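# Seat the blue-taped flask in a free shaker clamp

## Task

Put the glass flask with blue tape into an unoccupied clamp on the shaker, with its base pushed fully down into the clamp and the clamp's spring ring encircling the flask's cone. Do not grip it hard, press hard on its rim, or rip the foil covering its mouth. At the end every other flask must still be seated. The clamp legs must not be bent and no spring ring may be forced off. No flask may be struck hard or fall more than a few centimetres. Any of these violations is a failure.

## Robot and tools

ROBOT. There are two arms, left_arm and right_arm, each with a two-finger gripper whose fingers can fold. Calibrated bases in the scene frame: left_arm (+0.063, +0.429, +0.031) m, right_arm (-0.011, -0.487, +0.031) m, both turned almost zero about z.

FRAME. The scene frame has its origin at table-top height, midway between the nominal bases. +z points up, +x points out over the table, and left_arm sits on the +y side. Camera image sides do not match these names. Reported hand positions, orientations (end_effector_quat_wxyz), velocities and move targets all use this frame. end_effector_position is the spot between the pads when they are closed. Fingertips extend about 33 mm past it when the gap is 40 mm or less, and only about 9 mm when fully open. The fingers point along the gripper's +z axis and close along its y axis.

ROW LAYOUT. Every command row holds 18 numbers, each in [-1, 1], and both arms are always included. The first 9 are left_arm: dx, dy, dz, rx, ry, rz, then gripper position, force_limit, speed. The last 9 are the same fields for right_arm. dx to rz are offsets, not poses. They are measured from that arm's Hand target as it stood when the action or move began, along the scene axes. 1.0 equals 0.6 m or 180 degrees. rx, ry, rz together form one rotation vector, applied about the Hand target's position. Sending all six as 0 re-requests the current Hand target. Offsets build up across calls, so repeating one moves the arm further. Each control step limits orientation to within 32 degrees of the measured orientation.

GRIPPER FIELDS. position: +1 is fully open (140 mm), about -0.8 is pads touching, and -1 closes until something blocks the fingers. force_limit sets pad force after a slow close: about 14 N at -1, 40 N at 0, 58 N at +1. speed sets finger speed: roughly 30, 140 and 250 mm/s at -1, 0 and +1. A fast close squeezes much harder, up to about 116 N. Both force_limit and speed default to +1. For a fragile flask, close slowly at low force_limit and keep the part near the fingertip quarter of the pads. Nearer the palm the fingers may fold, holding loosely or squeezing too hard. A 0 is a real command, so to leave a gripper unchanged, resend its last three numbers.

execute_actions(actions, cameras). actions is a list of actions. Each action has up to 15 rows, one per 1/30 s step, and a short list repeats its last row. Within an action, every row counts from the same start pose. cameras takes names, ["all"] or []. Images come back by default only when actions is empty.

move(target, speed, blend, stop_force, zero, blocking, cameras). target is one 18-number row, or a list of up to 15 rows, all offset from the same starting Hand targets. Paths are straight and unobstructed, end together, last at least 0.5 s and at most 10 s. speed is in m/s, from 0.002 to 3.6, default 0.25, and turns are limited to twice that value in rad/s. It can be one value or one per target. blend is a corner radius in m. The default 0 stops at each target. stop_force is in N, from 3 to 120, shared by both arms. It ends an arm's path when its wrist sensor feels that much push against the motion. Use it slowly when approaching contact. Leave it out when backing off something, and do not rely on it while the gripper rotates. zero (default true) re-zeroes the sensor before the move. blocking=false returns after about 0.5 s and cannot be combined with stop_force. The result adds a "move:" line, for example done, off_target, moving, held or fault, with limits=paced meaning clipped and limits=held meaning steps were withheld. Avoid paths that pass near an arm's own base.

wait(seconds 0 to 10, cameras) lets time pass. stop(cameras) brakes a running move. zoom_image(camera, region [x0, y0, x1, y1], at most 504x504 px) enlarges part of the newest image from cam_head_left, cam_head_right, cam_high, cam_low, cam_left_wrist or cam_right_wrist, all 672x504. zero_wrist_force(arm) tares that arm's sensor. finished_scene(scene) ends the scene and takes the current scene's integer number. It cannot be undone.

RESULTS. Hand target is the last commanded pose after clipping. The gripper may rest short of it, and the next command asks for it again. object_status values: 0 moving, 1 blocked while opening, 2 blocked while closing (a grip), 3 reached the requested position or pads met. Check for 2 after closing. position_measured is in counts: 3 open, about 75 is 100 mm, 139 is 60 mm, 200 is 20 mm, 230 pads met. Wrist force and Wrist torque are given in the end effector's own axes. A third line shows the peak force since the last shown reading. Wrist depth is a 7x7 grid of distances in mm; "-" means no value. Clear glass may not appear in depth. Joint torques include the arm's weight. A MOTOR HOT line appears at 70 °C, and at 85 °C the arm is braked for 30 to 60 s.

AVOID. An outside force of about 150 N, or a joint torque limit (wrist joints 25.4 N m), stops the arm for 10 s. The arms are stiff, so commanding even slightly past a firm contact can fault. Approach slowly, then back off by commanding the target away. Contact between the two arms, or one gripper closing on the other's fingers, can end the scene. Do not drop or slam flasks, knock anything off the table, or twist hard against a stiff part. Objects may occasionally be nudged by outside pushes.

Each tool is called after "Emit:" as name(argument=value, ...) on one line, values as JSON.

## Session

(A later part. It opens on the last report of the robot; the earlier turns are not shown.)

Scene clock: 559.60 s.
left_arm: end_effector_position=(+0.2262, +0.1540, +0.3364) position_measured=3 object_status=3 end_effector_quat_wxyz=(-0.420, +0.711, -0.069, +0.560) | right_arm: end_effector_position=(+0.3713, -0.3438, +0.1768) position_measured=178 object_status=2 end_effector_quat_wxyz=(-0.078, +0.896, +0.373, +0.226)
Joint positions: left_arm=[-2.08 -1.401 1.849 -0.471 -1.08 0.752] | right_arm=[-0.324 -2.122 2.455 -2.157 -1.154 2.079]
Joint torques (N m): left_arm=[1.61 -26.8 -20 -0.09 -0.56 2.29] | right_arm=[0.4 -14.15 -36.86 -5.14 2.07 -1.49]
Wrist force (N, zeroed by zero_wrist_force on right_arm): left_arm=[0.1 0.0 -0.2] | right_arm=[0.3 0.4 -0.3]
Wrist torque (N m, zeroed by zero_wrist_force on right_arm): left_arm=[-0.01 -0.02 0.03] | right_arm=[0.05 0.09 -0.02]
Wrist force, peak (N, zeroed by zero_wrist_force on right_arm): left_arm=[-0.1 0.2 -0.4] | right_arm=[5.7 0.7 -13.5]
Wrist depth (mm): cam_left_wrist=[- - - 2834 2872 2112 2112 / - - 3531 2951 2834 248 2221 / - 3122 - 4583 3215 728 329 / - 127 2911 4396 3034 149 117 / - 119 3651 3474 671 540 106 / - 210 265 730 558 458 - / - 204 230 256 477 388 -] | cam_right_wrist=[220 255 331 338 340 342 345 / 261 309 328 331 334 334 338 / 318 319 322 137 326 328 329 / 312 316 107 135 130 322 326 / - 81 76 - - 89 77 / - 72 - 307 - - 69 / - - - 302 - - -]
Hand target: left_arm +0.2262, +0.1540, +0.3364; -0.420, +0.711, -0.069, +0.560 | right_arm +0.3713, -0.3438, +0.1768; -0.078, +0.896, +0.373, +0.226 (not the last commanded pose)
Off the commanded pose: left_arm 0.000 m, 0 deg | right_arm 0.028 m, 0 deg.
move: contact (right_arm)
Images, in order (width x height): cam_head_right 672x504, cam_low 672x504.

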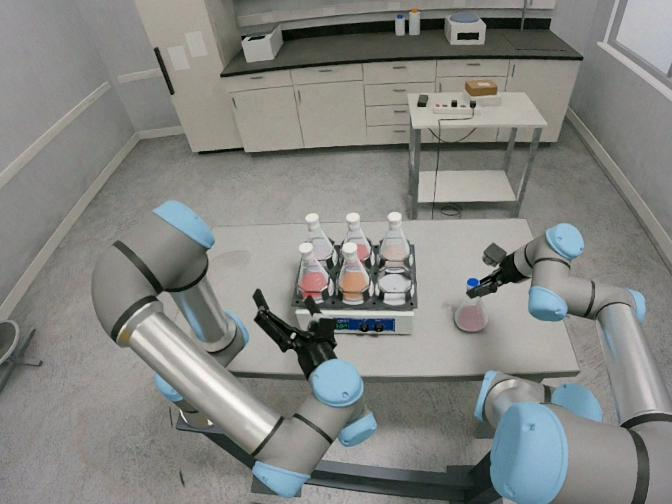

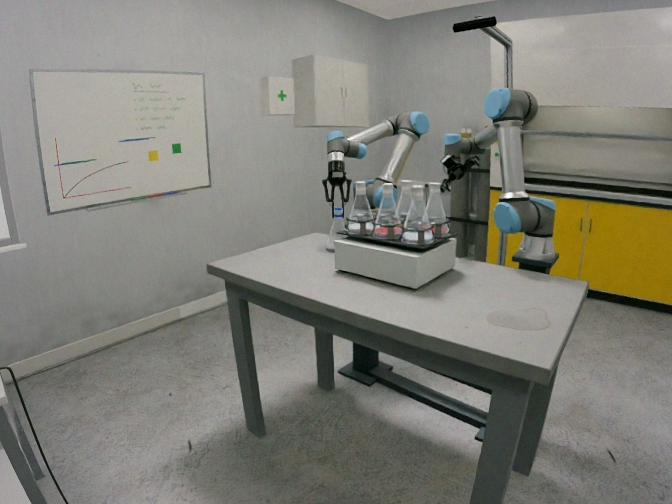

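Emit:
move(target=[0,0,0,0,0,0,1,1,1,0,0,-0.05,0,0,0,-1,-0.03,-0.78], speed=0.02, stop_force=12)

Emit:
move(target=[0,0,0,0,0,0,1,1,1,0,0,-0.05,0,0,0,-1,-0.03,-0.78], speed=0.02, stop_force=12, cameras=["cam_head_right","cam_low","cam_high"])

Emit:
zoom_image(camera="cam_high", region=[190, 110, 280, 200])

Scene clock: 564.77 s.
left_arm: end_effector_position=(+0.2262, +0.1540, +0.3364) position_measured=3 object_status=3 end_effector_quat_wxyz=(-0.420, +0.711, -0.069, +0.560) | right_arm: end_effector_position=(+0.3714, -0.3438, +0.1760) position_measured=178 object_status=2 end_effector_quat_wxyz=(-0.078, +0.896, +0.373, +0.227)
Joint positions: left_arm=[-2.08 -1.401 1.849 -0.471 -1.08 0.752] | right_arm=[-0.324 -2.121 2.457 -2.161 -1.154 2.079]
Joint torques (N m): left_arm=[1.66 -25.36 -20.05 -0.31 -0.63 2.24] | right_arm=[-1.1 -13.93 -34.63 -5.13 -0.15 -1.55]
Wrist force (N, zeroed by zero_wrist_force on right_arm): left_arm=[-0.1 -0.1 0.0] | right_arm=[0.2 0.5 0.0]
Wrist torque (N m, zeroed by zero_wrist_force on right_arm): left_arm=[-0.03 0.02 0.04] | right_arm=[0.09 0.09 -0.03]
Wrist force, peak (N, zeroed by zero_wrist_force on right_arm): left_arm=[0.0 -0.1 -0.5] | right_arm=[6.4 1.0 -14.1]
Wrist depth (mm): cam_left_wrist=[3366 - - 2834 2911 322 1958 / - - 4896 2992 2693 248 2221 / 2659 - 3847 - 3264 428 328 / - 127 5129 4396 2659 149 118 / - 119 3034 3314 649 522 106 / - 210 266 704 581 451 303 / - 203 230 258 460 392 -] | cam_right_wrist=[219 256 314 337 337 340 343 / 278 304 325 328 332 337 337 / 316 318 319 136 323 331 333 / 310 311 107 158 130 323 324 / - 80 76 294 - 89 77 / - 72 - - - - 69 / - - - - - - -]
Hand target: left_arm +0.2262, +0.1540, +0.3364; -0.420, +0.711, -0.069, +0.560 | right_arm +0.3714, -0.3438, +0.1760; -0.078, +0.896, +0.373, +0.227 (not the last commanded pose)
Off the commanded pose: left_arm 0.000 m, 0 deg | right_arm 0.029 m, 0 deg.
move: contact (right_arm)

Scene clock: 565.83 s.
left_arm: end_effector_position=(+0.2262, +0.1540, +0.3364) position_measured=3 object_status=3 end_effector_quat_wxyz=(-0.420, +0.711, -0.069, +0.560) | right_arm: end_effector_position=(+0.3715, -0.3439, +0.1752) position_measured=178 object_status=2 end_effector_quat_wxyz=(-0.078, +0.896, +0.373, +0.227)
Joint positions: left_arm=[-2.08 -1.401 1.849 -0.471 -1.08 0.752] | right_arm=[-0.324 -2.121 2.459 -2.164 -1.154 2.079]
Joint torques (N m): left_arm=[1.91 -26.01 -21.3 -0.16 -0.68 2.22] | right_arm=[-2.45 -14.02 -36.87 -5.29 0.09 0.28]
Wrist force (N, zeroed by zero_wrist_force on right_arm): left_arm=[0.1 -0.2 -0.1] | right_arm=[0.1 0.5 -0.1]
Wrist torque (N m, zeroed by zero_wrist_force on right_arm): left_arm=[-0.06 -0.02 0.03] | right_arm=[0.08 0.15 -0.02]
Wrist force, peak (N, zeroed by zero_wrist_force on right_arm): left_arm=[0.0 0.2 -0.4] | right_arm=[6.2 1.2 -14.3]
Wrist depth (mm): cam_left_wrist=[- 3314 - 2911 2872 327 2032 / - - - 3034 2834 248 2244 / 2951 - - 5984 3077 713 319 / - 127 2911 4064 894 149 118 / - 127 - 3366 673 522 106 / - 210 266 702 557 447 305 / - 204 231 258 473 390 -] | cam_right_wrist=[219 257 329 336 338 340 347 / 278 307 324 328 329 334 336 / 314 317 321 135 323 328 336 / 309 312 101 135 130 324 324 / - 81 76 283 - 89 77 / - 72 - 303 - - 69 / - - - 299 - - -]
Hand target: left_arm +0.2262, +0.1540, +0.3364; -0.420, +0.711, -0.069, +0.560 | right_arm +0.3715, -0.3439, +0.1752; -0.078, +0.896, +0.373, +0.227 (not the last commanded pose)
Off the commanded pose: left_arm 0.000 m, 0 deg | right_arm 0.029 m, 0 deg.
move: contact (right_arm)
Images, in order (width x height): cam_head_right 672x504, cam_high 672x504, cam_low 672x504.

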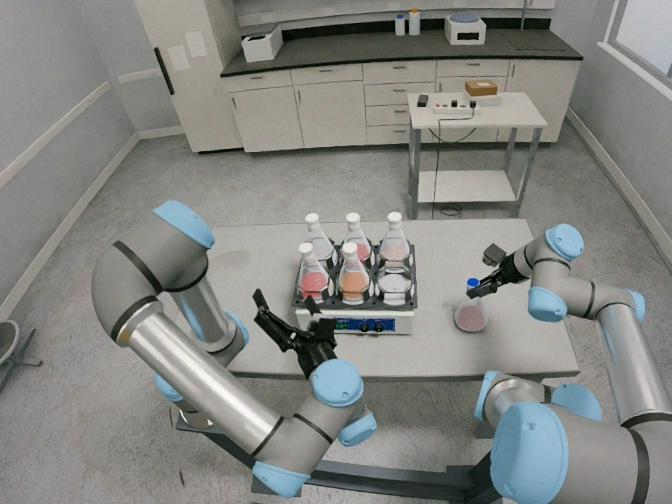

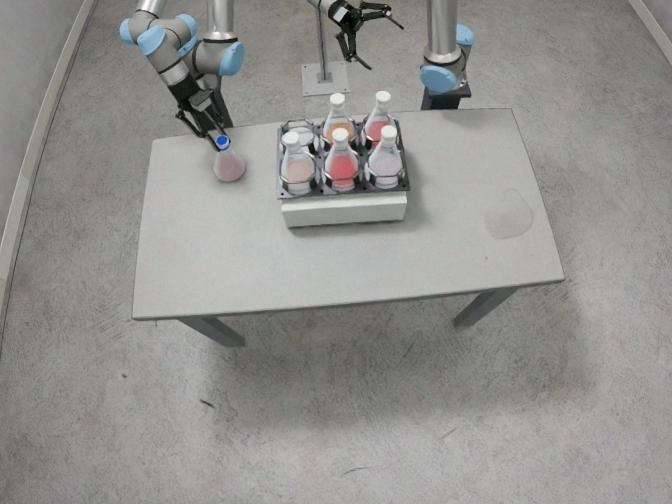

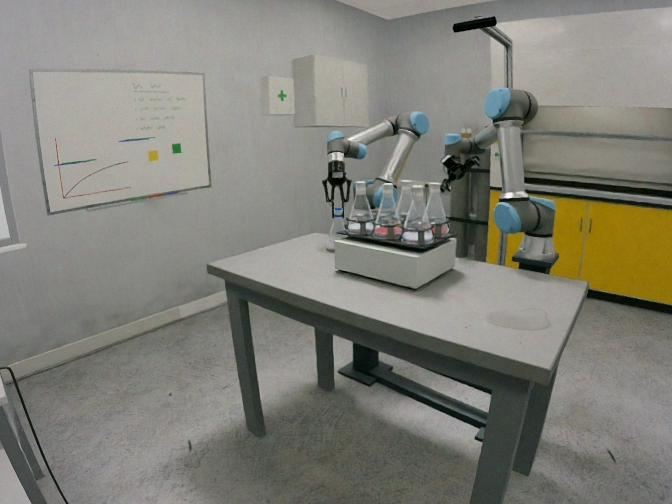

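Scaled by 5.600 from the camera's 672x504 image, which has a finer 960x720 frame.

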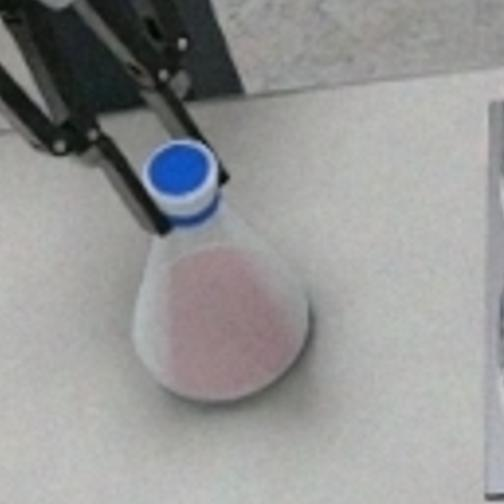

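Emit:
move(target=[0,0,0,0,0,0,1,1,1,0,0,-0.006,0,0,0,-1,-0.03,-0.78], speed=0.02, cameras=["cam_high"])

Emit:
zoom_image(camera="cam_high", region=[190, 110, 280, 200])

Scene clock: 569.40 s.
left_arm: end_effector_position=(+0.2262, +0.1540, +0.3364) position_measured=3 object_status=3 end_effector_quat_wxyz=(-0.420, +0.711, -0.069, +0.560) | right_arm: end_effector_position=(+0.3715, -0.3439, +0.1716) position_measured=178 object_status=2 end_effector_quat_wxyz=(-0.078, +0.896, +0.373, +0.227)
Joint positions: left_arm=[-2.08 -1.401 1.849 -0.471 -1.08 0.752] | right_arm=[-0.324 -2.116 2.467 -2.177 -1.154 2.079]
Joint torques (N m): left_arm=[1.81 -26.04 -20.99 -0.01 -0.7 2.22] | right_arm=[-3.8 10.01 -17.52 -0.83 0.42 0.56]
Wrist force (N, zeroed by zero_wrist_force on right_arm): left_arm=[0.1 0.0 -0.1] | right_arm=[5.9 1.1 -14.3]
Wrist torque (N m, zeroed by zero_wrist_force on right_arm): left_arm=[-0.01 -0.02 0.04] | right_arm=[0.05 0.23 -0.01]
Wrist force, peak (N, zeroed by zero_wrist_force on right_arm): left_arm=[-0.3 -0.2 -0.2] | right_arm=[6.0 1.4 -14.4]
Wrist depth (mm): cam_left_wrist=[3034 3714 - 2834 3034 324 2071 / - 3314 - 3034 2872 249 2244 / - - - 4064 3366 427 321 / - 127 5385 4396 869 150 124 / - 119 - 3714 688 522 106 / - 209 262 671 519 446 300 / - 204 231 258 473 392 -] | cam_right_wrist=[220 257 328 333 337 339 341 / 280 316 321 323 328 332 332 / 311 314 315 132 319 325 327 / 307 310 106 148 130 318 322 / - 81 76 283 - 85 77 / - 72 - 300 - - 69 / - - - 296 - - -]
Hand target: left_arm +0.2262, +0.1540, +0.3364; -0.420, +0.711, -0.069, +0.560 | right_arm +0.3715, -0.3439, +0.1716; -0.078, +0.896, +0.373, +0.227
Off the commanded pose: left_arm 0.000 m, 0 deg | right_arm 0.000 m, 0 deg.
move: done
Images, in order (width x height): cam_high 672x504.

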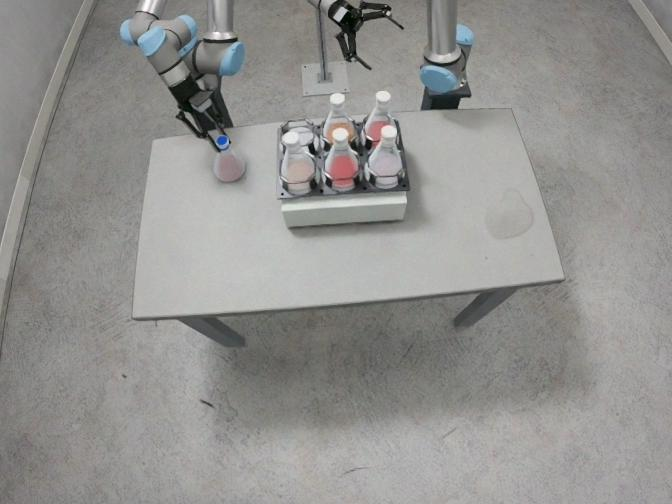

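Scaled by 5.600 from the camera's 672x504 image, which has a finer 960x720 frame.

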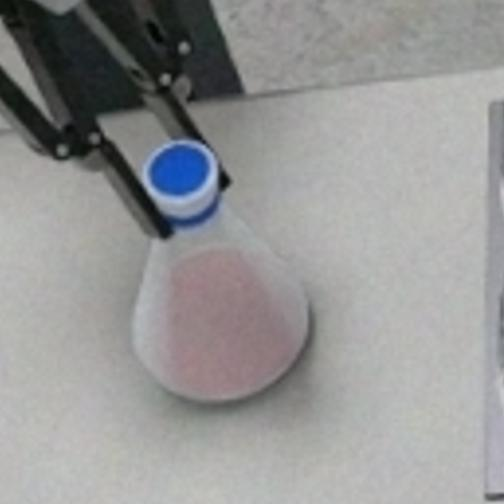

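Emit:
execute_actions(actions=[[[0,0,0,0,0,0,1,1,1,0,0,0,0,0,0,0.1,-0.05,-0.9]],[[0,0,0,0,0,0,1,1,1,0,0,0,0,0,0,0.1,-0.05,-0.9]],[[0,0,0,0,0,0,1,1,1,0,0,0,0,0,0,0.1,-0.05,-0.9]]])

Emit:
move(target=[0,0,0,0,0,0,1,1,1,-0.075,-0.067,0.19,0,0,0,0.1,-0.05,-0.9], cameras=["cam_right_wrist","cam_head_right"])

Scene clock: 573.87 s.
left_arm: end_effector_position=(+0.2262, +0.1540, +0.3364) position_measured=3 object_status=3 end_effector_quat_wxyz=(-0.420, +0.711, -0.069, +0.560) | right_arm: end_effector_position=(+0.3715, -0.3439, +0.1716) position_measured=117 object_status=3 end_effector_quat_wxyz=(-0.078, +0.896, +0.373, +0.227)
Joint positions: left_arm=[-2.08 -1.401 1.849 -0.471 -1.08 0.752] | right_arm=[-0.324 -2.116 2.467 -2.177 -1.154 2.079]
Joint torques (N m): left_arm=[1.66 -25.32 -20.83 -0.18 -0.73 2.17] | right_arm=[-4.31 -6.8 -28.43 -4.75 0.23 1.03]
Wrist force (N, zeroed by zero_wrist_force on right_arm): left_arm=[-0.1 0.0 -0.1] | right_arm=[1.5 0.5 -2.2]
Wrist torque (N m, zeroed by zero_wrist_force on right_arm): left_arm=[-0.01 0.02 0.04] | right_arm=[0.05 0.09 -0.02]
Wrist force, peak (N, zeroed by zero_wrist_force on right_arm): left_arm=[-0.2 -0.1 -0.4] | right_arm=[6.4 1.3 -15.6]
Wrist depth (mm): cam_left_wrist=[- - - 2911 2627 326 2091 / - 3651 - 3077 2992 246 2221 / - - - 2564 3366 718 331 / - 127 - 3917 855 149 118 / - 127 3847 4064 673 519 106 / - 210 267 702 541 444 303 / - 204 230 260 467 394 -] | cam_right_wrist=[219 257 328 332 332 338 342 / 278 316 322 325 328 330 334 / 310 312 317 319 322 323 328 / 304 308 134 133 134 117 320 / - 80 303 291 309 109 89 / - - 298 300 303 - 62 / - - 293 295 299 - -]
Hand target: left_arm +0.2262, +0.1540, +0.3364; -0.420, +0.711, -0.069, +0.560 | right_arm +0.3715, -0.3439, +0.1716; -0.078, +0.896, +0.373, +0.227
Off the commanded pose: left_arm 0.000 m, 0 deg | right_arm 0.000 m, 0 deg.
Step readings (end_effector_position of left_arm | right_arm):
0: (+0.2262, +0.1540, +0.3364) | (+0.3715, -0.3439, +0.1716)
1: (+0.2262, +0.1540, +0.3364) | (+0.3715, -0.3439, +0.1716)
2: (+0.2262, +0.1540, +0.3364) | (+0.3715, -0.3439, +0.1716)
4: (+0.2262, +0.1540, +0.3364) | (+0.3715, -0.3438, +0.1716)
8: (+0.2262, +0.1540, +0.3364) | (+0.3715, -0.3438, +0.1716)
15: (+0.2262, +0.1540, +0.3364) | (+0.3715, -0.3439, +0.1716)
16: (+0.2262, +0.1540, +0.3364) | (+0.3715, -0.3439, +0.1716)
17: (+0.2262, +0.1540, +0.3364) | (+0.3715, -0.3439, +0.1716)
19: (+0.2262, +0.1540, +0.3364) | (+0.3715, -0.3439, +0.1716)
23: (+0.2262, +0.1540, +0.3364) | (+0.3715, -0.3439, +0.1716)
30: (+0.2262, +0.1540, +0.3364) | (+0.3715, -0.3439, +0.1716)
31: (+0.2262, +0.1540, +0.3364) | (+0.3715, -0.3439, +0.1716)
32: (+0.2262, +0.1540, +0.3364) | (+0.3715, -0.3439, +0.1716)
34: (+0.2262, +0.1540, +0.3364) | (+0.3715, -0.3439, +0.1716)
38: (+0.2262, +0.1540, +0.3364) | (+0.3715, -0.3439, +0.1716)
45: (+0.2262, +0.1540, +0.3364) | (+0.3715, -0.3439, +0.1716)

Scene clock: 574.93 s.
left_arm: end_effector_position=(+0.2262, +0.1540, +0.3364) position_measured=3 object_status=3 end_effector_quat_wxyz=(-0.420, +0.711, -0.069, +0.560) | right_arm: end_effector_position=(+0.3265, -0.3841, +0.2856) position_measured=117 object_status=3 end_effector_quat_wxyz=(-0.078, +0.896, +0.373, +0.227)
Joint positions: left_arm=[-2.08 -1.401 1.849 -0.471 -1.08 0.752] | right_arm=[-0.584 -2.357 2.219 -1.566 -1.104 1.796]
Joint torques (N m): left_arm=[2.16 -25.74 -19.3 -0.26 -0.96 2.16] | right_arm=[5.57 17.12 -33.77 -1.53 -0.36 0.38]
Wrist force (N, zeroed by zero_wrist_force on right_arm): left_arm=[0.1 0.1 -0.2] | right_arm=[1.6 0.5 -2.1]
Wrist torque (N m, zeroed by zero_wrist_force on right_arm): left_arm=[0.02 -0.02 0.03] | right_arm=[0.06 0.05 -0.11]
Wrist force, peak (N, zeroed by zero_wrist_force on right_arm): left_arm=[-0.2 -0.2 -0.2] | right_arm=[1.8 0.4 -5.1]
Wrist depth (mm): cam_left_wrist=[- - - 2951 2798 322 2198 / - - - 3531 2911 251 2154 / - - - 5129 3168 420 330 / - 127 4396 4308 945 149 124 / - 218 - 3531 682 522 106 / - 210 263 2834 573 451 303 / - 204 229 259 485 382 -] | cam_right_wrist=[442 332 398 450 - 481 467 / 431 431 438 444 445 452 453 / 429 - 425 253 443 450 449 / 1261 - 134 415 155 117 436 / - 80 414 418 417 110 89 / - - 406 408 - - 62 / - - 695 404 400 - -]
Hand target: left_arm +0.2262, +0.1540, +0.3364; -0.420, +0.711, -0.069, +0.560 | right_arm +0.3265, -0.3841, +0.2856; -0.078, +0.896, +0.373, +0.227
Off the commanded pose: left_arm 0.000 m, 0 deg | right_arm 0.000 m, 0 deg.
move: done
camera_calibration:
cam_right_wrist: T_world_to_cam=[[0.712032, -0.700964, 0.0407532, -0.50428], [-0.693965, -0.711383, -0.111116, -0.0151082], [0.10688, 0.0508371, -0.992971, 0.411821], [0, 0, 0, 1]] pos_world=[0.304564, -0.385166, 0.427799]
Images, in order (width x height): cam_head_right 672x504, cam_right_wrist 672x504.

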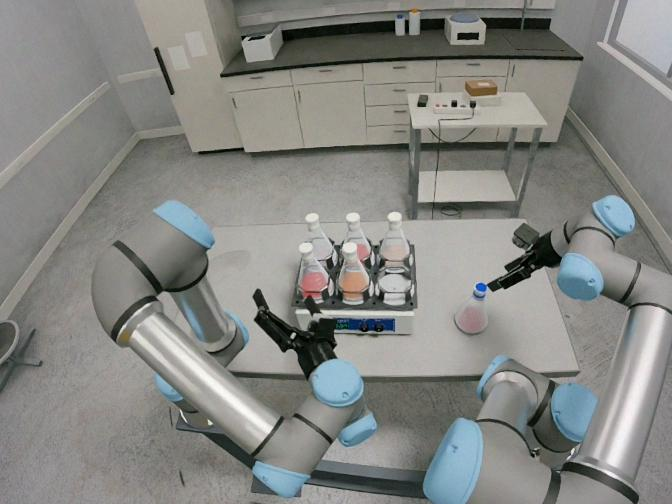

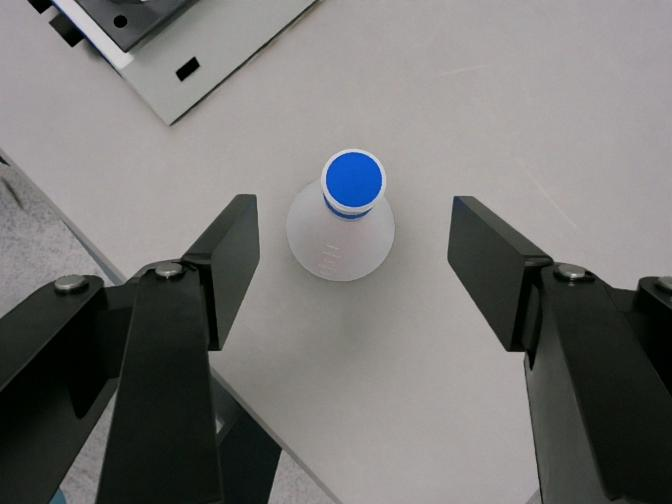

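Emit:
move(target=[[0,0,0,0,0,0,1,1,1,0.06,-0.15,0.05,0,0,0,0.1,-0.05,-0.9],[0,0,0,0,0,0,1,1,1,0.164,-0.193,-0.05,0.3575,-0.0713,0.3286,0.1,-0.05,-0.9]], blend=[0.02,0], cameras=["cam_right_wrist","cam_head_right","cam_low"])

Scene clock: 589.23 s.
left_arm: end_effector_position=(+0.2262, +0.1540, +0.3364) position_measured=3 object_status=3 end_effector_quat_wxyz=(-0.420, +0.711, -0.069, +0.560) | right_arm: end_effector_position=(+0.4249, -0.4998, +0.2556) position_measured=117 object_status=3 end_effector_quat_wxyz=(+0.579, -0.406, -0.578, -0.406)
Joint positions: left_arm=[-2.08 -1.401 1.849 -0.471 -1.08 0.752] | right_arm=[-0.725 -0.921 1.388 -0.467 -1.075 0]
Joint torques (N m): left_arm=[1.71 -26.8 -19.75 -0.36 -0.85 2.12] | right_arm=[-11.31 -48.17 -16.85 2.1 0.87 0.19]
Wrist force (N, zeroed by zero_wrist_force on right_arm): left_arm=[0.0 0.0 -0.1] | right_arm=[0.7 -1.0 -3.9]
Wrist torque (N m, zeroed by zero_wrist_force on right_arm): left_arm=[-0.01 0.01 0.04] | right_arm=[-0.05 0.10 -0.16]
Wrist force, peak (N, zeroed by zero_wrist_force on right_arm): left_arm=[0.3 0.3 -0.1] | right_arm=[0.4 -1.1 -4.5]
Wrist depth (mm): cam_left_wrist=[- - - 2872 2872 323 2133 / - - - 3366 2951 248 2316 / 2595 - 5129 3714 3366 417 329 / - 127 3419 4488 4142 140 124 / - 119 - 3122 688 445 107 / - 210 265 704 558 448 305 / - 203 231 257 473 391 -] | cam_right_wrist=[2443 646 697 849 - 2926 - / 2346 - 697 922 3118 3646 - / 321 4232 - 1067 582 563 - / 349 363 134 531 495 118 - / - 80 525 322 520 110 88 / - - 455 483 460 - 62 / - - 367 - 387 - -]
Hand target: left_arm +0.2262, +0.1540, +0.3364; -0.420, +0.711, -0.069, +0.560 | right_arm +0.4249, -0.4999, +0.2556; +0.579, -0.406, -0.578, -0.406
Off the commanded pose: left_arm 0.000 m, 0 deg | right_arm 0.000 m, 0 deg.
move: done
camera_calibration:
cam_right_wrist: T_world_to_cam=[[0.941948, 0.335404, 0.0153984, -0.227424], [0.135233, -0.337011, -0.931738, 0.0120115], [-0.30732, 0.879732, -0.362804, 0.806666], [0, 0, 0, 1]] pos_world=[0.460502, -0.629323, 0.307355]
Images, in order (width x height): cam_head_right 672x504, cam_low 672x504, cam_right_wrist 672x504.

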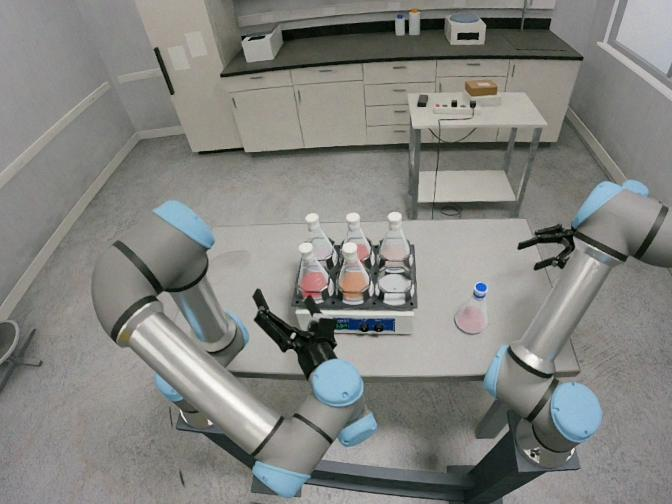

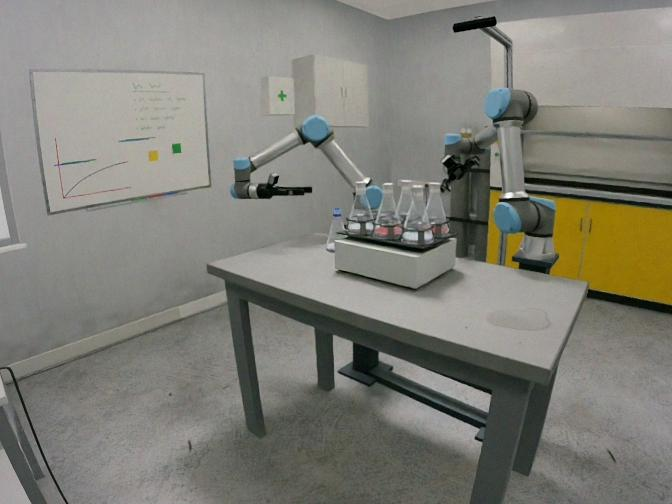

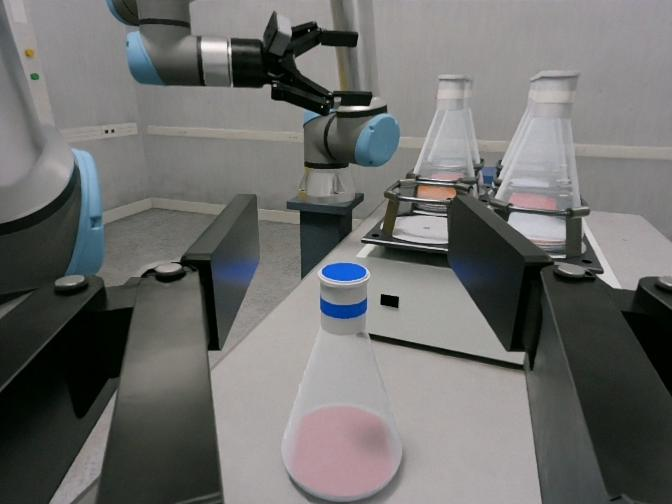

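Emit:
move(target=[[0,0,0,0,0,0,1,1,1,0,0,-0.201,0,0,0,0.1,-0.05,-0.9],[0,0,0,0,0,0,1,1,1,-0.0772,0.2138,-0.201,0,0,0,0.1,-0.05,-0.9]], cameras=["cam_right_wrist"], speed=0.2)

Emit:
execute_actions(actions=[[[0,0,0,0,0,0,1,1,1,0,0,0,0,0,0,-1,-0.03,-0.72]],[[0,0,0,0,0,0,1,1,1,0,0,0,0,0,0,-1,-0.03,-0.72]],[[0,0,0,0,0,0,1,1,1,0,0,0,0,0,0,-1,-0.03,-0.72]]], cameras=["cam_right_wrist","cam_head_right"])

Emit:
zoom_image(camera="cam_head_right", region=[420, 255, 520, 345])

Scene clock: 596.17 s.
left_arm: end_effector_position=(+0.2262, +0.1540, +0.3364) position_measured=3 object_status=3 end_effector_quat_wxyz=(-0.420, +0.711, -0.069, +0.560) | right_arm: end_effector_position=(+0.3786, -0.3716, +0.1351) position_measured=117 object_status=3 end_effector_quat_wxyz=(+0.579, -0.406, -0.579, -0.406)
Joint positions: left_arm=[-2.08 -1.401 1.849 -0.471 -1.08 0.752] | right_arm=[-0.595 -0.928 1.794 -0.866 -0.945 0]
Joint torques (N m): left_arm=[2.46 -26.68 -18.44 -0.23 -0.91 2.4] | right_arm=[-7.8 -34.23 -9.89 2.8 -0.67 1.64]
Wrist force (N, zeroed by zero_wrist_force on right_arm): left_arm=[-0.2 0.0 0.1] | right_arm=[0.8 -1.0 -3.4]
Wrist torque (N m, zeroed by zero_wrist_force on right_arm): left_arm=[-0.01 0.03 0.03] | right_arm=[-0.03 0.11 -0.08]
Wrist force, peak (N, zeroed by zero_wrist_force on right_arm): left_arm=[0.2 -0.2 -0.3] | right_arm=[0.8 -1.7 -6.9]
Wrist depth (mm): cam_left_wrist=[2341 - - 2834 2872 325 2112 / - 3531 3989 3034 2727 248 2221 / - - 3264 - 3366 753 329 / 2476 127 - 3779 905 150 117 / - 119 3474 3531 639 539 106 / - 210 267 738 555 479 - / - 204 231 258 470 390 -] | cam_right_wrist=[2174 - - 736 - - 2443 / 2370 3338 - 139 339 313 298 / 2576 3950 - 139 337 318 304 / 2495 3160 134 371 351 117 299 / - 80 320 362 363 110 88 / - - 276 291 278 - 62 / - - 208 215 207 - -]
Hand target: left_arm +0.2262, +0.1540, +0.3364; -0.420, +0.711, -0.069, +0.560 | right_arm +0.3786, -0.3716, +0.1350; +0.579, -0.406, -0.578, -0.406
Off the commanded pose: left_arm 0.000 m, 0 deg | right_arm 0.000 m, 0 deg.
move: done
camera_calibration:
cam_right_wrist: T_world_to_cam=[[0.941919, 0.335478, 0.0156056, -0.224945], [0.135442, -0.336936, -0.931735, -0.0508471], [-0.307318, 0.879732, -0.362804, 0.635937], [0, 0, 0, 1]] pos_world=[0.414202, -0.501123, 0.186855]
Images, in order (width x height): cam_right_wrist 672x504.

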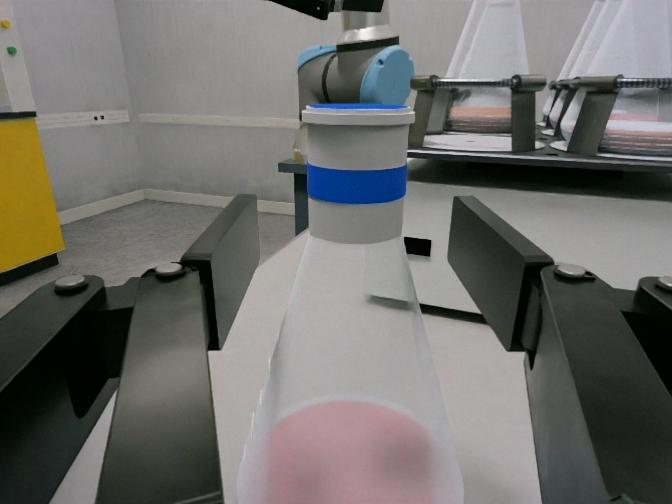

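Scene clock: 597.87 s.
left_arm: end_effector_position=(+0.2262, +0.1540, +0.3364) position_measured=3 object_status=3 end_effector_quat_wxyz=(-0.420, +0.711, -0.069, +0.560) | right_arm: end_effector_position=(+0.3786, -0.3716, +0.1350) position_measured=169 object_status=2 end_effector_quat_wxyz=(+0.579, -0.406, -0.578, -0.406)
Joint positions: left_arm=[-2.08 -1.401 1.849 -0.471 -1.08 0.752] | right_arm=[-0.595 -0.927 1.794 -0.866 -0.945 0]
Joint torques (N m): left_arm=[0.58 -25.8 -19.42 -0.36 -0.67 2.12] | right_arm=[-11.64 -34.8 -5.35 2.82 0.02 1.07]
Wrist force (N, zeroed by zero_wrist_force on right_arm): left_arm=[-0.1 0.1 -0.1] | right_arm=[-1.2 -1.2 -3.6]
Wrist torque (N m, zeroed by zero_wrist_force on right_arm): left_arm=[0.01 0.02 0.04] | right_arm=[-0.04 0.08 -0.07]
Wrist force, peak (N, zeroed by zero_wrist_force on right_arm): left_arm=[-0.2 0.0 -0.3] | right_arm=[-1.3 -1.4 -3.8]
Wrist depth (mm): cam_left_wrist=[2534 - - 2992 2951 2176 2091 / - 3590 - 3215 2693 413 2176 / - - - - 3168 425 320 / - 127 - 4308 3474 149 118 / - 119 - 3314 697 504 107 / - 210 267 2367 543 449 298 / - 204 230 257 483 385 -] | cam_right_wrist=[3118 - - 741 - - 2890 / 3160 - - 139 339 315 297 / 2370 3078 - 141 330 317 304 / 2521 3338 106 150 127 320 303 / - 81 76 357 - 81 78 / - 72 - 275 - - 69 / - - - 206 - - -]
Hand target: left_arm +0.2262, +0.1540, +0.3364; -0.420, +0.711, -0.069, +0.560 | right_arm +0.3786, -0.3716, +0.1350; +0.579, -0.406, -0.578, -0.406
Off the commanded pose: left_arm 0.000 m, 0 deg | right_arm 0.000 m, 0 deg.
Step readings (end_effector_position of left_arm | right_arm):
0: (+0.2262, +0.1540, +0.3364) | (+0.3786, -0.3716, +0.1351)
1: (+0.2262, +0.1540, +0.3364) | (+0.3786, -0.3716, +0.1351)
2: (+0.2262, +0.1540, +0.3364) | (+0.3786, -0.3716, +0.1351)
4: (+0.2262, +0.1540, +0.3364) | (+0.3786, -0.3716, +0.1350)
8: (+0.2262, +0.1540, +0.3364) | (+0.3786, -0.3716, +0.1350)
15: (+0.2262, +0.1540, +0.3364) | (+0.3786, -0.3716, +0.1350)
16: (+0.2262, +0.1540, +0.3364) | (+0.3786, -0.3716, +0.1350)
17: (+0.2262, +0.1540, +0.3364) | (+0.3786, -0.3716, +0.1350)
19: (+0.2262, +0.1540, +0.3364) | (+0.3786, -0.3716, +0.1350)
23: (+0.2262, +0.1540, +0.3364) | (+0.3786, -0.3716, +0.1350)
30: (+0.2262, +0.1540, +0.3364) | (+0.3786, -0.3716, +0.1350)
31: (+0.2262, +0.1540, +0.3364) | (+0.3786, -0.3716, +0.1350)
32: (+0.2262, +0.1540, +0.3364) | (+0.3786, -0.3716, +0.1350)
34: (+0.2262, +0.1540, +0.3364) | (+0.3786, -0.3716, +0.1350)
38: (+0.2262, +0.1540, +0.3364) | (+0.3786, -0.3716, +0.1350)
45: (+0.2262, +0.1540, +0.3364) | (+0.3786, -0.3716, +0.1350)
camera_calibration:
cam_right_wrist: T_world_to_cam=[[0.941979, 0.335312, 0.0155069, -0.225066], [0.13526, -0.336889, -0.931778, -0.0507995], [-0.307213, 0.879813, -0.362697, 0.63579], [0, 0, 0, 1]] pos_world=[0.414202, -0.501023, 0.186755]
Images, in order (width x height): cam_head_right 672x504, cam_right_wrist 672x504.

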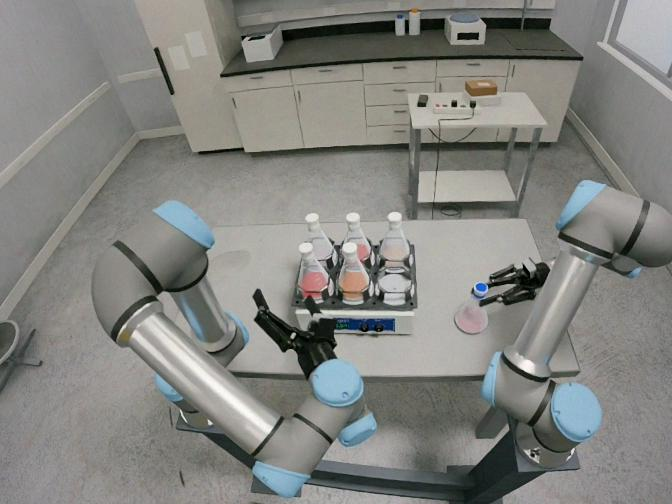

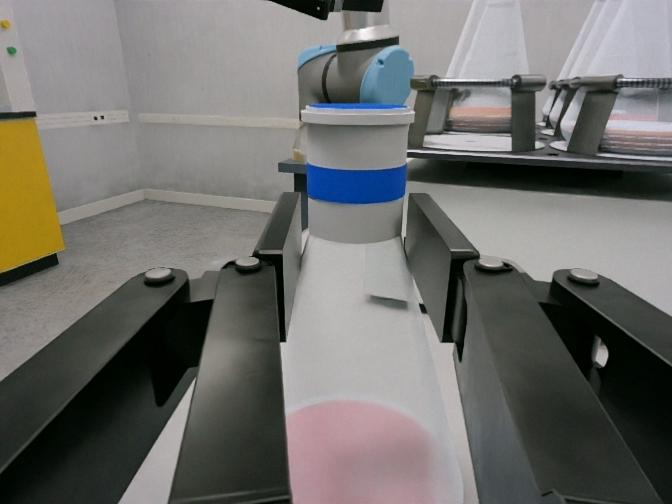

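Scaled by 5.040 from the camera's 672x504 image, which has a finer 960x720 frame.

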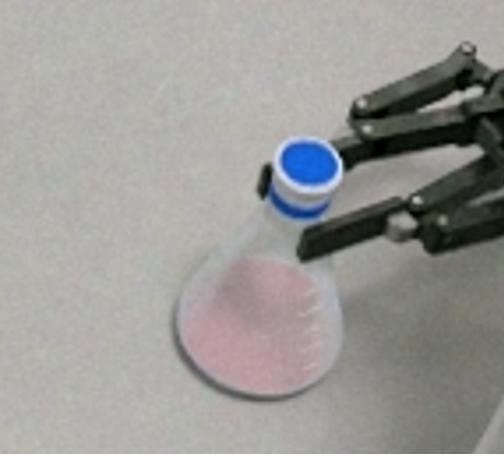

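Emit:
move(target=[[0,0,0,0,0,0,1,1,1,0,0,0.42,0,0,0,-1,-0.03,-0.72],[0,0,0,0,0,0,1,1,1,0.0427,0.4017,0.42,0,0,0,-1,-0.03,-0.72],[0,0,0,0,0,0,1,1,1,0.0427,0.4017,0.327,0,0,0,-1,-0.03,-0.72]], blend=[0.02,0.02,0], cameras=["cam_right_wrist","cam_head_right"])

Emit:
zoom_image(camera="cam_head_right", region=[350, 220, 430, 320])

Emit:
zero_wrist_force(arm="right_arm")

Emit:
move(target=[0,0,0,0,0,0,1,1,1,0,0,-0.04,0,0,0,-1,-0.03,-0.72], speed=0.015, stop_force=18, cameras=["cam_head_right","cam_head_left"])

Emit:
zoom_image(camera="cam_head_right", region=[350, 220, 430, 320])

Emit:
zoom_image(camera="cam_head_left", region=[350, 220, 430, 320])

Scene clock: 612.07 s.
left_arm: end_effector_position=(+0.2262, +0.1540, +0.3364) position_measured=3 object_status=3 end_effector_quat_wxyz=(-0.420, +0.711, -0.069, +0.560) | right_arm: end_effector_position=(+0.4042, -0.1306, +0.3313) position_measured=169 object_status=2 end_effector_quat_wxyz=(+0.579, -0.406, -0.578, -0.406)
Joint positions: left_arm=[-2.08 -1.401 1.849 -0.471 -1.08 0.752] | right_arm=[-0.13 -1.21 1.631 -0.42 -0.48 -0.001]
Joint torques (N m): left_arm=[1.82 -26.25 -19.75 -0.22 -1 2.22] | right_arm=[-10.41 -44.59 -19.47 0.34 1.33 -1.28]
Wrist force (N, zeroed by zero_wrist_force on right_arm): left_arm=[0.0 0.0 0.0] | right_arm=[-2.0 -0.8 -3.8]
Wrist torque (N m, zeroed by zero_wrist_force on right_arm): left_arm=[0.00 0.00 0.03] | right_arm=[-0.03 0.05 -0.17]
Wrist force, peak (N, zeroed by zero_wrist_force on right_arm): left_arm=[-0.1 0.1 -0.4] | right_arm=[-6.1 -1.1 -4.1]
Wrist depth (mm): cam_left_wrist=[- 3917 - 2951 2834 327 2112 / 2911 3474 - 3122 2798 248 2267 / 2798 2951 - 6528 3215 716 330 / 2476 127 3168 4396 816 149 118 / - 118 3531 3366 680 539 106 / - 210 265 686 557 446 305 / - 204 231 259 468 400 -] | cam_right_wrist=[3038 3338 539 562 - - - / 375 422 455 136 - - - / 402 392 400 141 256 2548 2495 / 3078 3338 106 149 127 103 226 / - 81 76 734 - 81 78 / - 72 - 325 - - 69 / - - - 216 - - -]
Hand target: left_arm +0.2262, +0.1540, +0.3364; -0.420, +0.711, -0.069, +0.560 | right_arm +0.4042, -0.1306, +0.3312; +0.579, -0.406, -0.578, -0.406
Off the commanded pose: left_arm 0.000 m, 0 deg | right_arm 0.000 m, 0 deg.
move: done
camera_calibration:
cam_right_wrist: T_world_to_cam=[[0.94198, 0.33532, 0.0152665, -0.332942], [0.135018, -0.336869, -0.93182, 0.209964], [-0.307316, 0.879818, -0.362599, 0.502826], [0, 0, 0, 1]] pos_world=[0.439802, -0.260023, 0.383055]
Images, in order (width x height): cam_head_right 672x504, cam_right_wrist 672x504.

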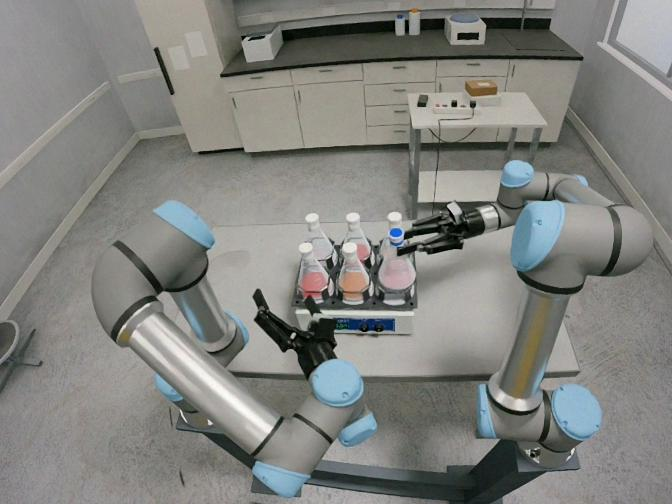

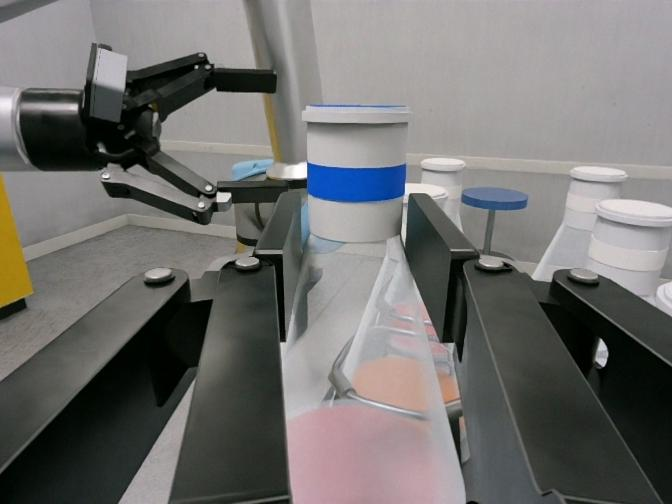

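Scaled by 5.040 from the camera's 672x504 image, which has a finer 960x720 frame.

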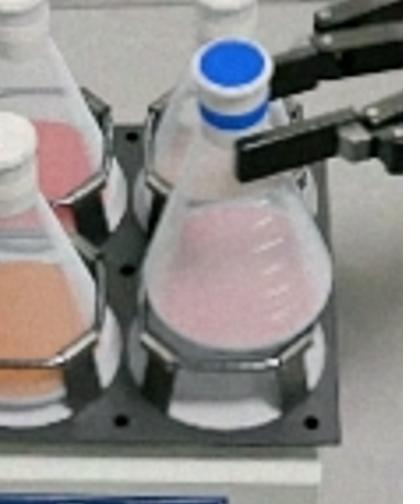

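Wrist force sensor zeroed.

Scene clock: 613.67 s.
left_arm: end_effector_position=(+0.2262, +0.1540, +0.3364) position_measured=3 object_status=3 end_effector_quat_wxyz=(-0.420, +0.711, -0.069, +0.560) | right_arm: end_effector_position=(+0.4042, -0.1306, +0.3220) position_measured=169 object_status=2 end_effector_quat_wxyz=(+0.579, -0.406, -0.578, -0.406)
Joint positions: left_arm=[-2.08 -1.401 1.849 -0.471 -1.08 0.752] | right_arm=[-0.13 -1.201 1.644 -0.442 -0.48 -0.001]
Joint torques (N m): left_arm=[1.08 -26.42 -19.73 -0.3 -0.82 2.22] | right_arm=[-11.37 -44.15 -24.83 -0.46 -2.78 -1.4]
Wrist force (N, zeroed by zero_wrist_force on right_arm): left_arm=[0.1 -0.2 -0.2] | right_arm=[19.3 4.1 3.4]
Wrist torque (N m, zeroed by zero_wrist_force on right_arm): left_arm=[-0.05 -0.01 0.03] | right_arm=[-0.12 0.32 0.23]
Wrist force, peak (N, zeroed by zero_wrist_force on right_arm): left_arm=[0.1 -0.2 -0.2] | right_arm=[31.6 6.4 5.5]
Wrist depth (mm): cam_left_wrist=[- - - 2834 2693 326 2032 / 2505 - - 3122 2798 246 385 / 2762 - - - 3366 761 332 / - 127 3590 4064 2564 149 117 / - 210 2627 3419 - 543 106 / - 210 252 711 568 433 - / - 204 230 257 472 390 -] | cam_right_wrist=[3000 428 537 577 - - - / 372 409 474 138 - - - / 3485 383 396 141 256 - 313 / 3202 3762 106 149 127 98 223 / - 81 76 679 - 81 78 / - 73 - 295 - - 69 / - - - 206 - - -]
Hand target: left_arm +0.2262, +0.1540, +0.3364; -0.420, +0.711, -0.069, +0.560 | right_arm +0.4042, -0.1306, +0.3220; +0.579, -0.406, -0.578, -0.406 (not the last commanded pose)
Off the commanded pose: left_arm 0.000 m, 0 deg | right_arm 0.015 m, 0 deg.
move: contact (right_arm)
Images, in order (width x height): cam_head_left 672x504, cam_head_right 672x504.

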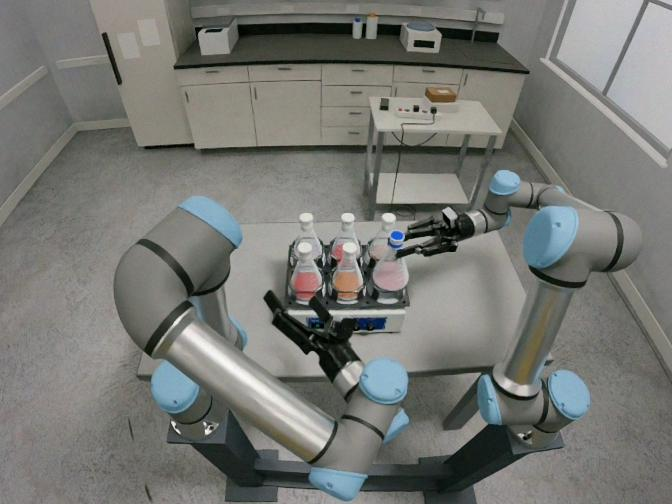

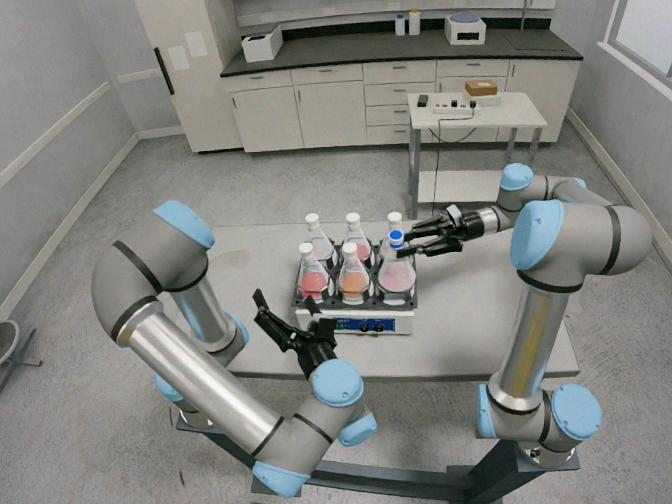

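Scaled by 5.040 from the camera's 672x504 image, which has a finer 960x720 frame.

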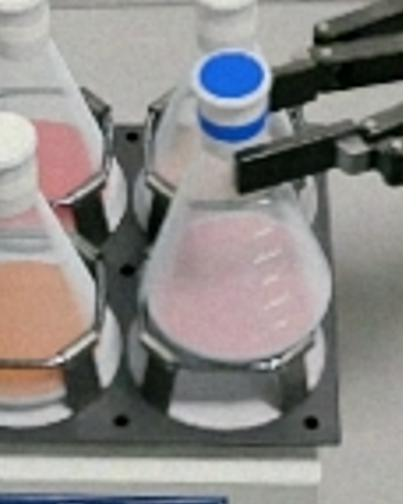

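Scaled by 5.040 from the camera's 672x504 image, which has a finer 960x720 frame.

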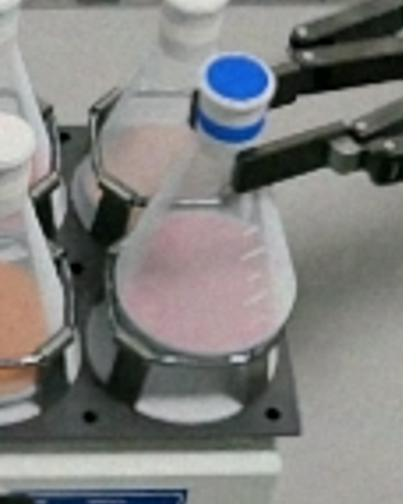

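Emit:
move(target=[[0,0,0,0,0,0,1,1,1,0,0,0.015,0,0,0,-1,-0.03,-0.72],[0,0,0,0,0,0,1,1,1,0.0015,0.0065,0.015,0,0,0,-1,-0.03,-0.72]])

Emit:
move(target=[0,0,0,0,0,0,1,1,1,0,0,-0.07,0,0,0,-1,-0.03,-0.72], speed=0.015, stop_force=22, cameras=["cam_head_right","cam_head_left"])

Emit:
zoom_image(camera="cam_head_right", region=[350, 220, 430, 320])

Emit:
zoom_image(camera="cam_head_left", region=[350, 220, 430, 320])

Scene clock: 620.23 s.
left_arm: end_effector_position=(+0.2262, +0.1540, +0.3364) position_measured=3 object_status=3 end_effector_quat_wxyz=(-0.420, +0.711, -0.069, +0.560) | right_arm: end_effector_position=(+0.4052, -0.1266, +0.3310) position_measured=169 object_status=2 end_effector_quat_wxyz=(+0.579, -0.406, -0.578, -0.406) end_effector_velocity=(-0.001, -0.001, +0.000) end_effector_angular_velocity=(+0.000, +0.001, +0.003)
Joint positions: left_arm=[-2.08 -1.401 1.849 -0.471 -1.08 0.752] | right_arm=[-0.122 -1.207 1.627 -0.419 -0.472 -0.001]
Joint velocities: left_arm=[within noise] | right_arm=[-0.002 -0.001 0.001 0 -0.005 0.001]
Joint torques (N m): left_arm=[0.67 -26.31 -19.86 -0.29 -1.09 2.16] | right_arm=[-11.45 -39.16 -14.16 2.07 -1.19 0.14]
Wrist force (N, zeroed by zero_wrist_force on right_arm): left_arm=[-0.2 -0.1 0.2] | right_arm=[0.0 0.0 0.1]
Wrist torque (N m, zeroed by zero_wrist_force on right_arm): left_arm=[-0.03 0.05 0.04] | right_arm=[0.00 0.01 0.00]
Wrist force, peak (N, zeroed by zero_wrist_force on right_arm): left_arm=[-0.3 -0.2 -0.2] | right_arm=[19.7 4.0 3.5]
Wrist depth (mm): cam_left_wrist=[2341 5822 3651 2951 2798 326 1995 / 2762 - 5254 2992 2872 246 2133 / 2727 - - 5129 3366 427 330 / - 127 - 2911 937 149 118 / - 119 3590 3474 - - 106 / - 209 265 671 552 449 305 / - 204 231 258 469 391 -] | cam_right_wrist=[- - 523 517 - - - / 370 426 469 134 - - - / 396 387 403 140 256 2821 331 / 3291 3485 106 151 127 111 221 / - 81 76 423 - 81 78 / - 72 - 284 - - 69 / - - - 217 - - -]
Hand target: left_arm +0.2262, +0.1540, +0.3364; -0.420, +0.711, -0.069, +0.560 | right_arm +0.4051, -0.1267, +0.3310; +0.579, -0.406, -0.578, -0.406
Off the commanded pose: left_arm 0.000 m, 0 deg | right_arm 0.000 m, 0 deg.
move: done

Scene clock: 622.07 s.
left_arm: end_effector_position=(+0.2262, +0.1540, +0.3364) position_measured=3 object_status=3 end_effector_quat_wxyz=(-0.420, +0.711, -0.069, +0.560) | right_arm: end_effector_position=(+0.4051, -0.1267, +0.3187) position_measured=169 object_status=2 end_effector_quat_wxyz=(+0.579, -0.406, -0.578, -0.406)
Joint positions: left_arm=[-2.08 -1.401 1.849 -0.471 -1.08 0.752] | right_arm=[-0.122 -1.195 1.645 -0.448 -0.472 -0.001]
Joint torques (N m): left_arm=[1.72 -26.55 -19.64 -0.27 -0.98 2.25] | right_arm=[-4 -47.04 -27.39 1.28 -0.91 -1.07]
Wrist force (N, zeroed by zero_wrist_force on right_arm): left_arm=[-0.1 -0.1 -0.2] | right_arm=[12.1 0.0 -0.9]
Wrist torque (N m, zeroed by zero_wrist_force on right_arm): left_arm=[-0.03 0.02 0.03] | right_arm=[-0.04 0.16 -0.03]
Wrist force, peak (N, zeroed by zero_wrist_force on right_arm): left_arm=[0.1 0.1 -0.5] | right_arm=[25.1 -0.4 -3.8]
Wrist depth (mm): cam_left_wrist=[- - - 2798 2872 322 2221 / - - - 3168 2872 250 2244 / - - - 4787 3590 725 324 / - 127 - 5385 869 149 117 / - 119 - 3366 684 517 106 / - 210 284 677 544 468 303 / - 204 231 260 483 387 -] | cam_right_wrist=[- 436 529 570 - - - / 369 401 - 134 - - 2236 / - 383 398 141 246 - 314 / 3202 3591 106 147 127 102 220 / - 81 76 401 - 81 78 / - 72 - 268 - - 69 / - - - 206 - - -]
Hand target: left_arm +0.2262, +0.1540, +0.3364; -0.420, +0.711, -0.069, +0.560 | right_arm +0.4051, -0.1267, +0.3187; +0.579, -0.406, -0.578, -0.406 (not the last commanded pose)
Off the commanded pose: left_arm 0.000 m, 0 deg | right_arm 0.030 m, 0 deg.
move: contact (right_arm)
Images, in order (width x height): cam_head_left 672x504, cam_head_right 672x504.

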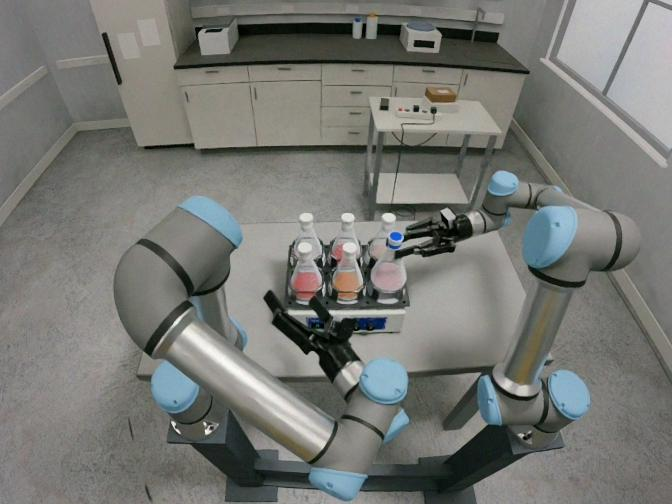

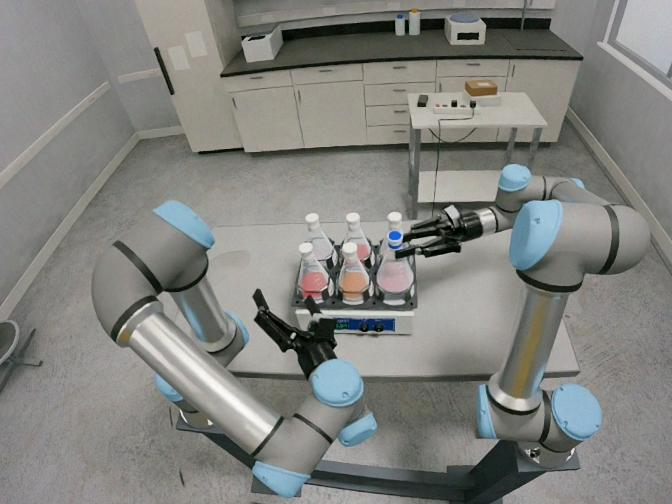

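Scaled by 5.040 from the camera's 672x504 image, which has a finer 960x720 frame.

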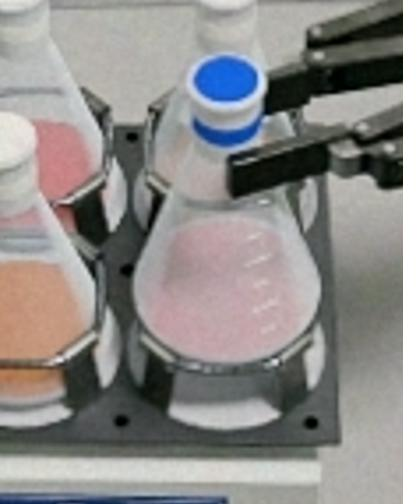

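Scaled by 5.040 from the camera's 672x504 image, which has a finer 960x720 frame.

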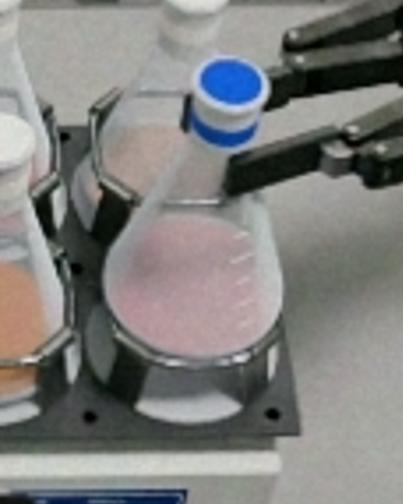

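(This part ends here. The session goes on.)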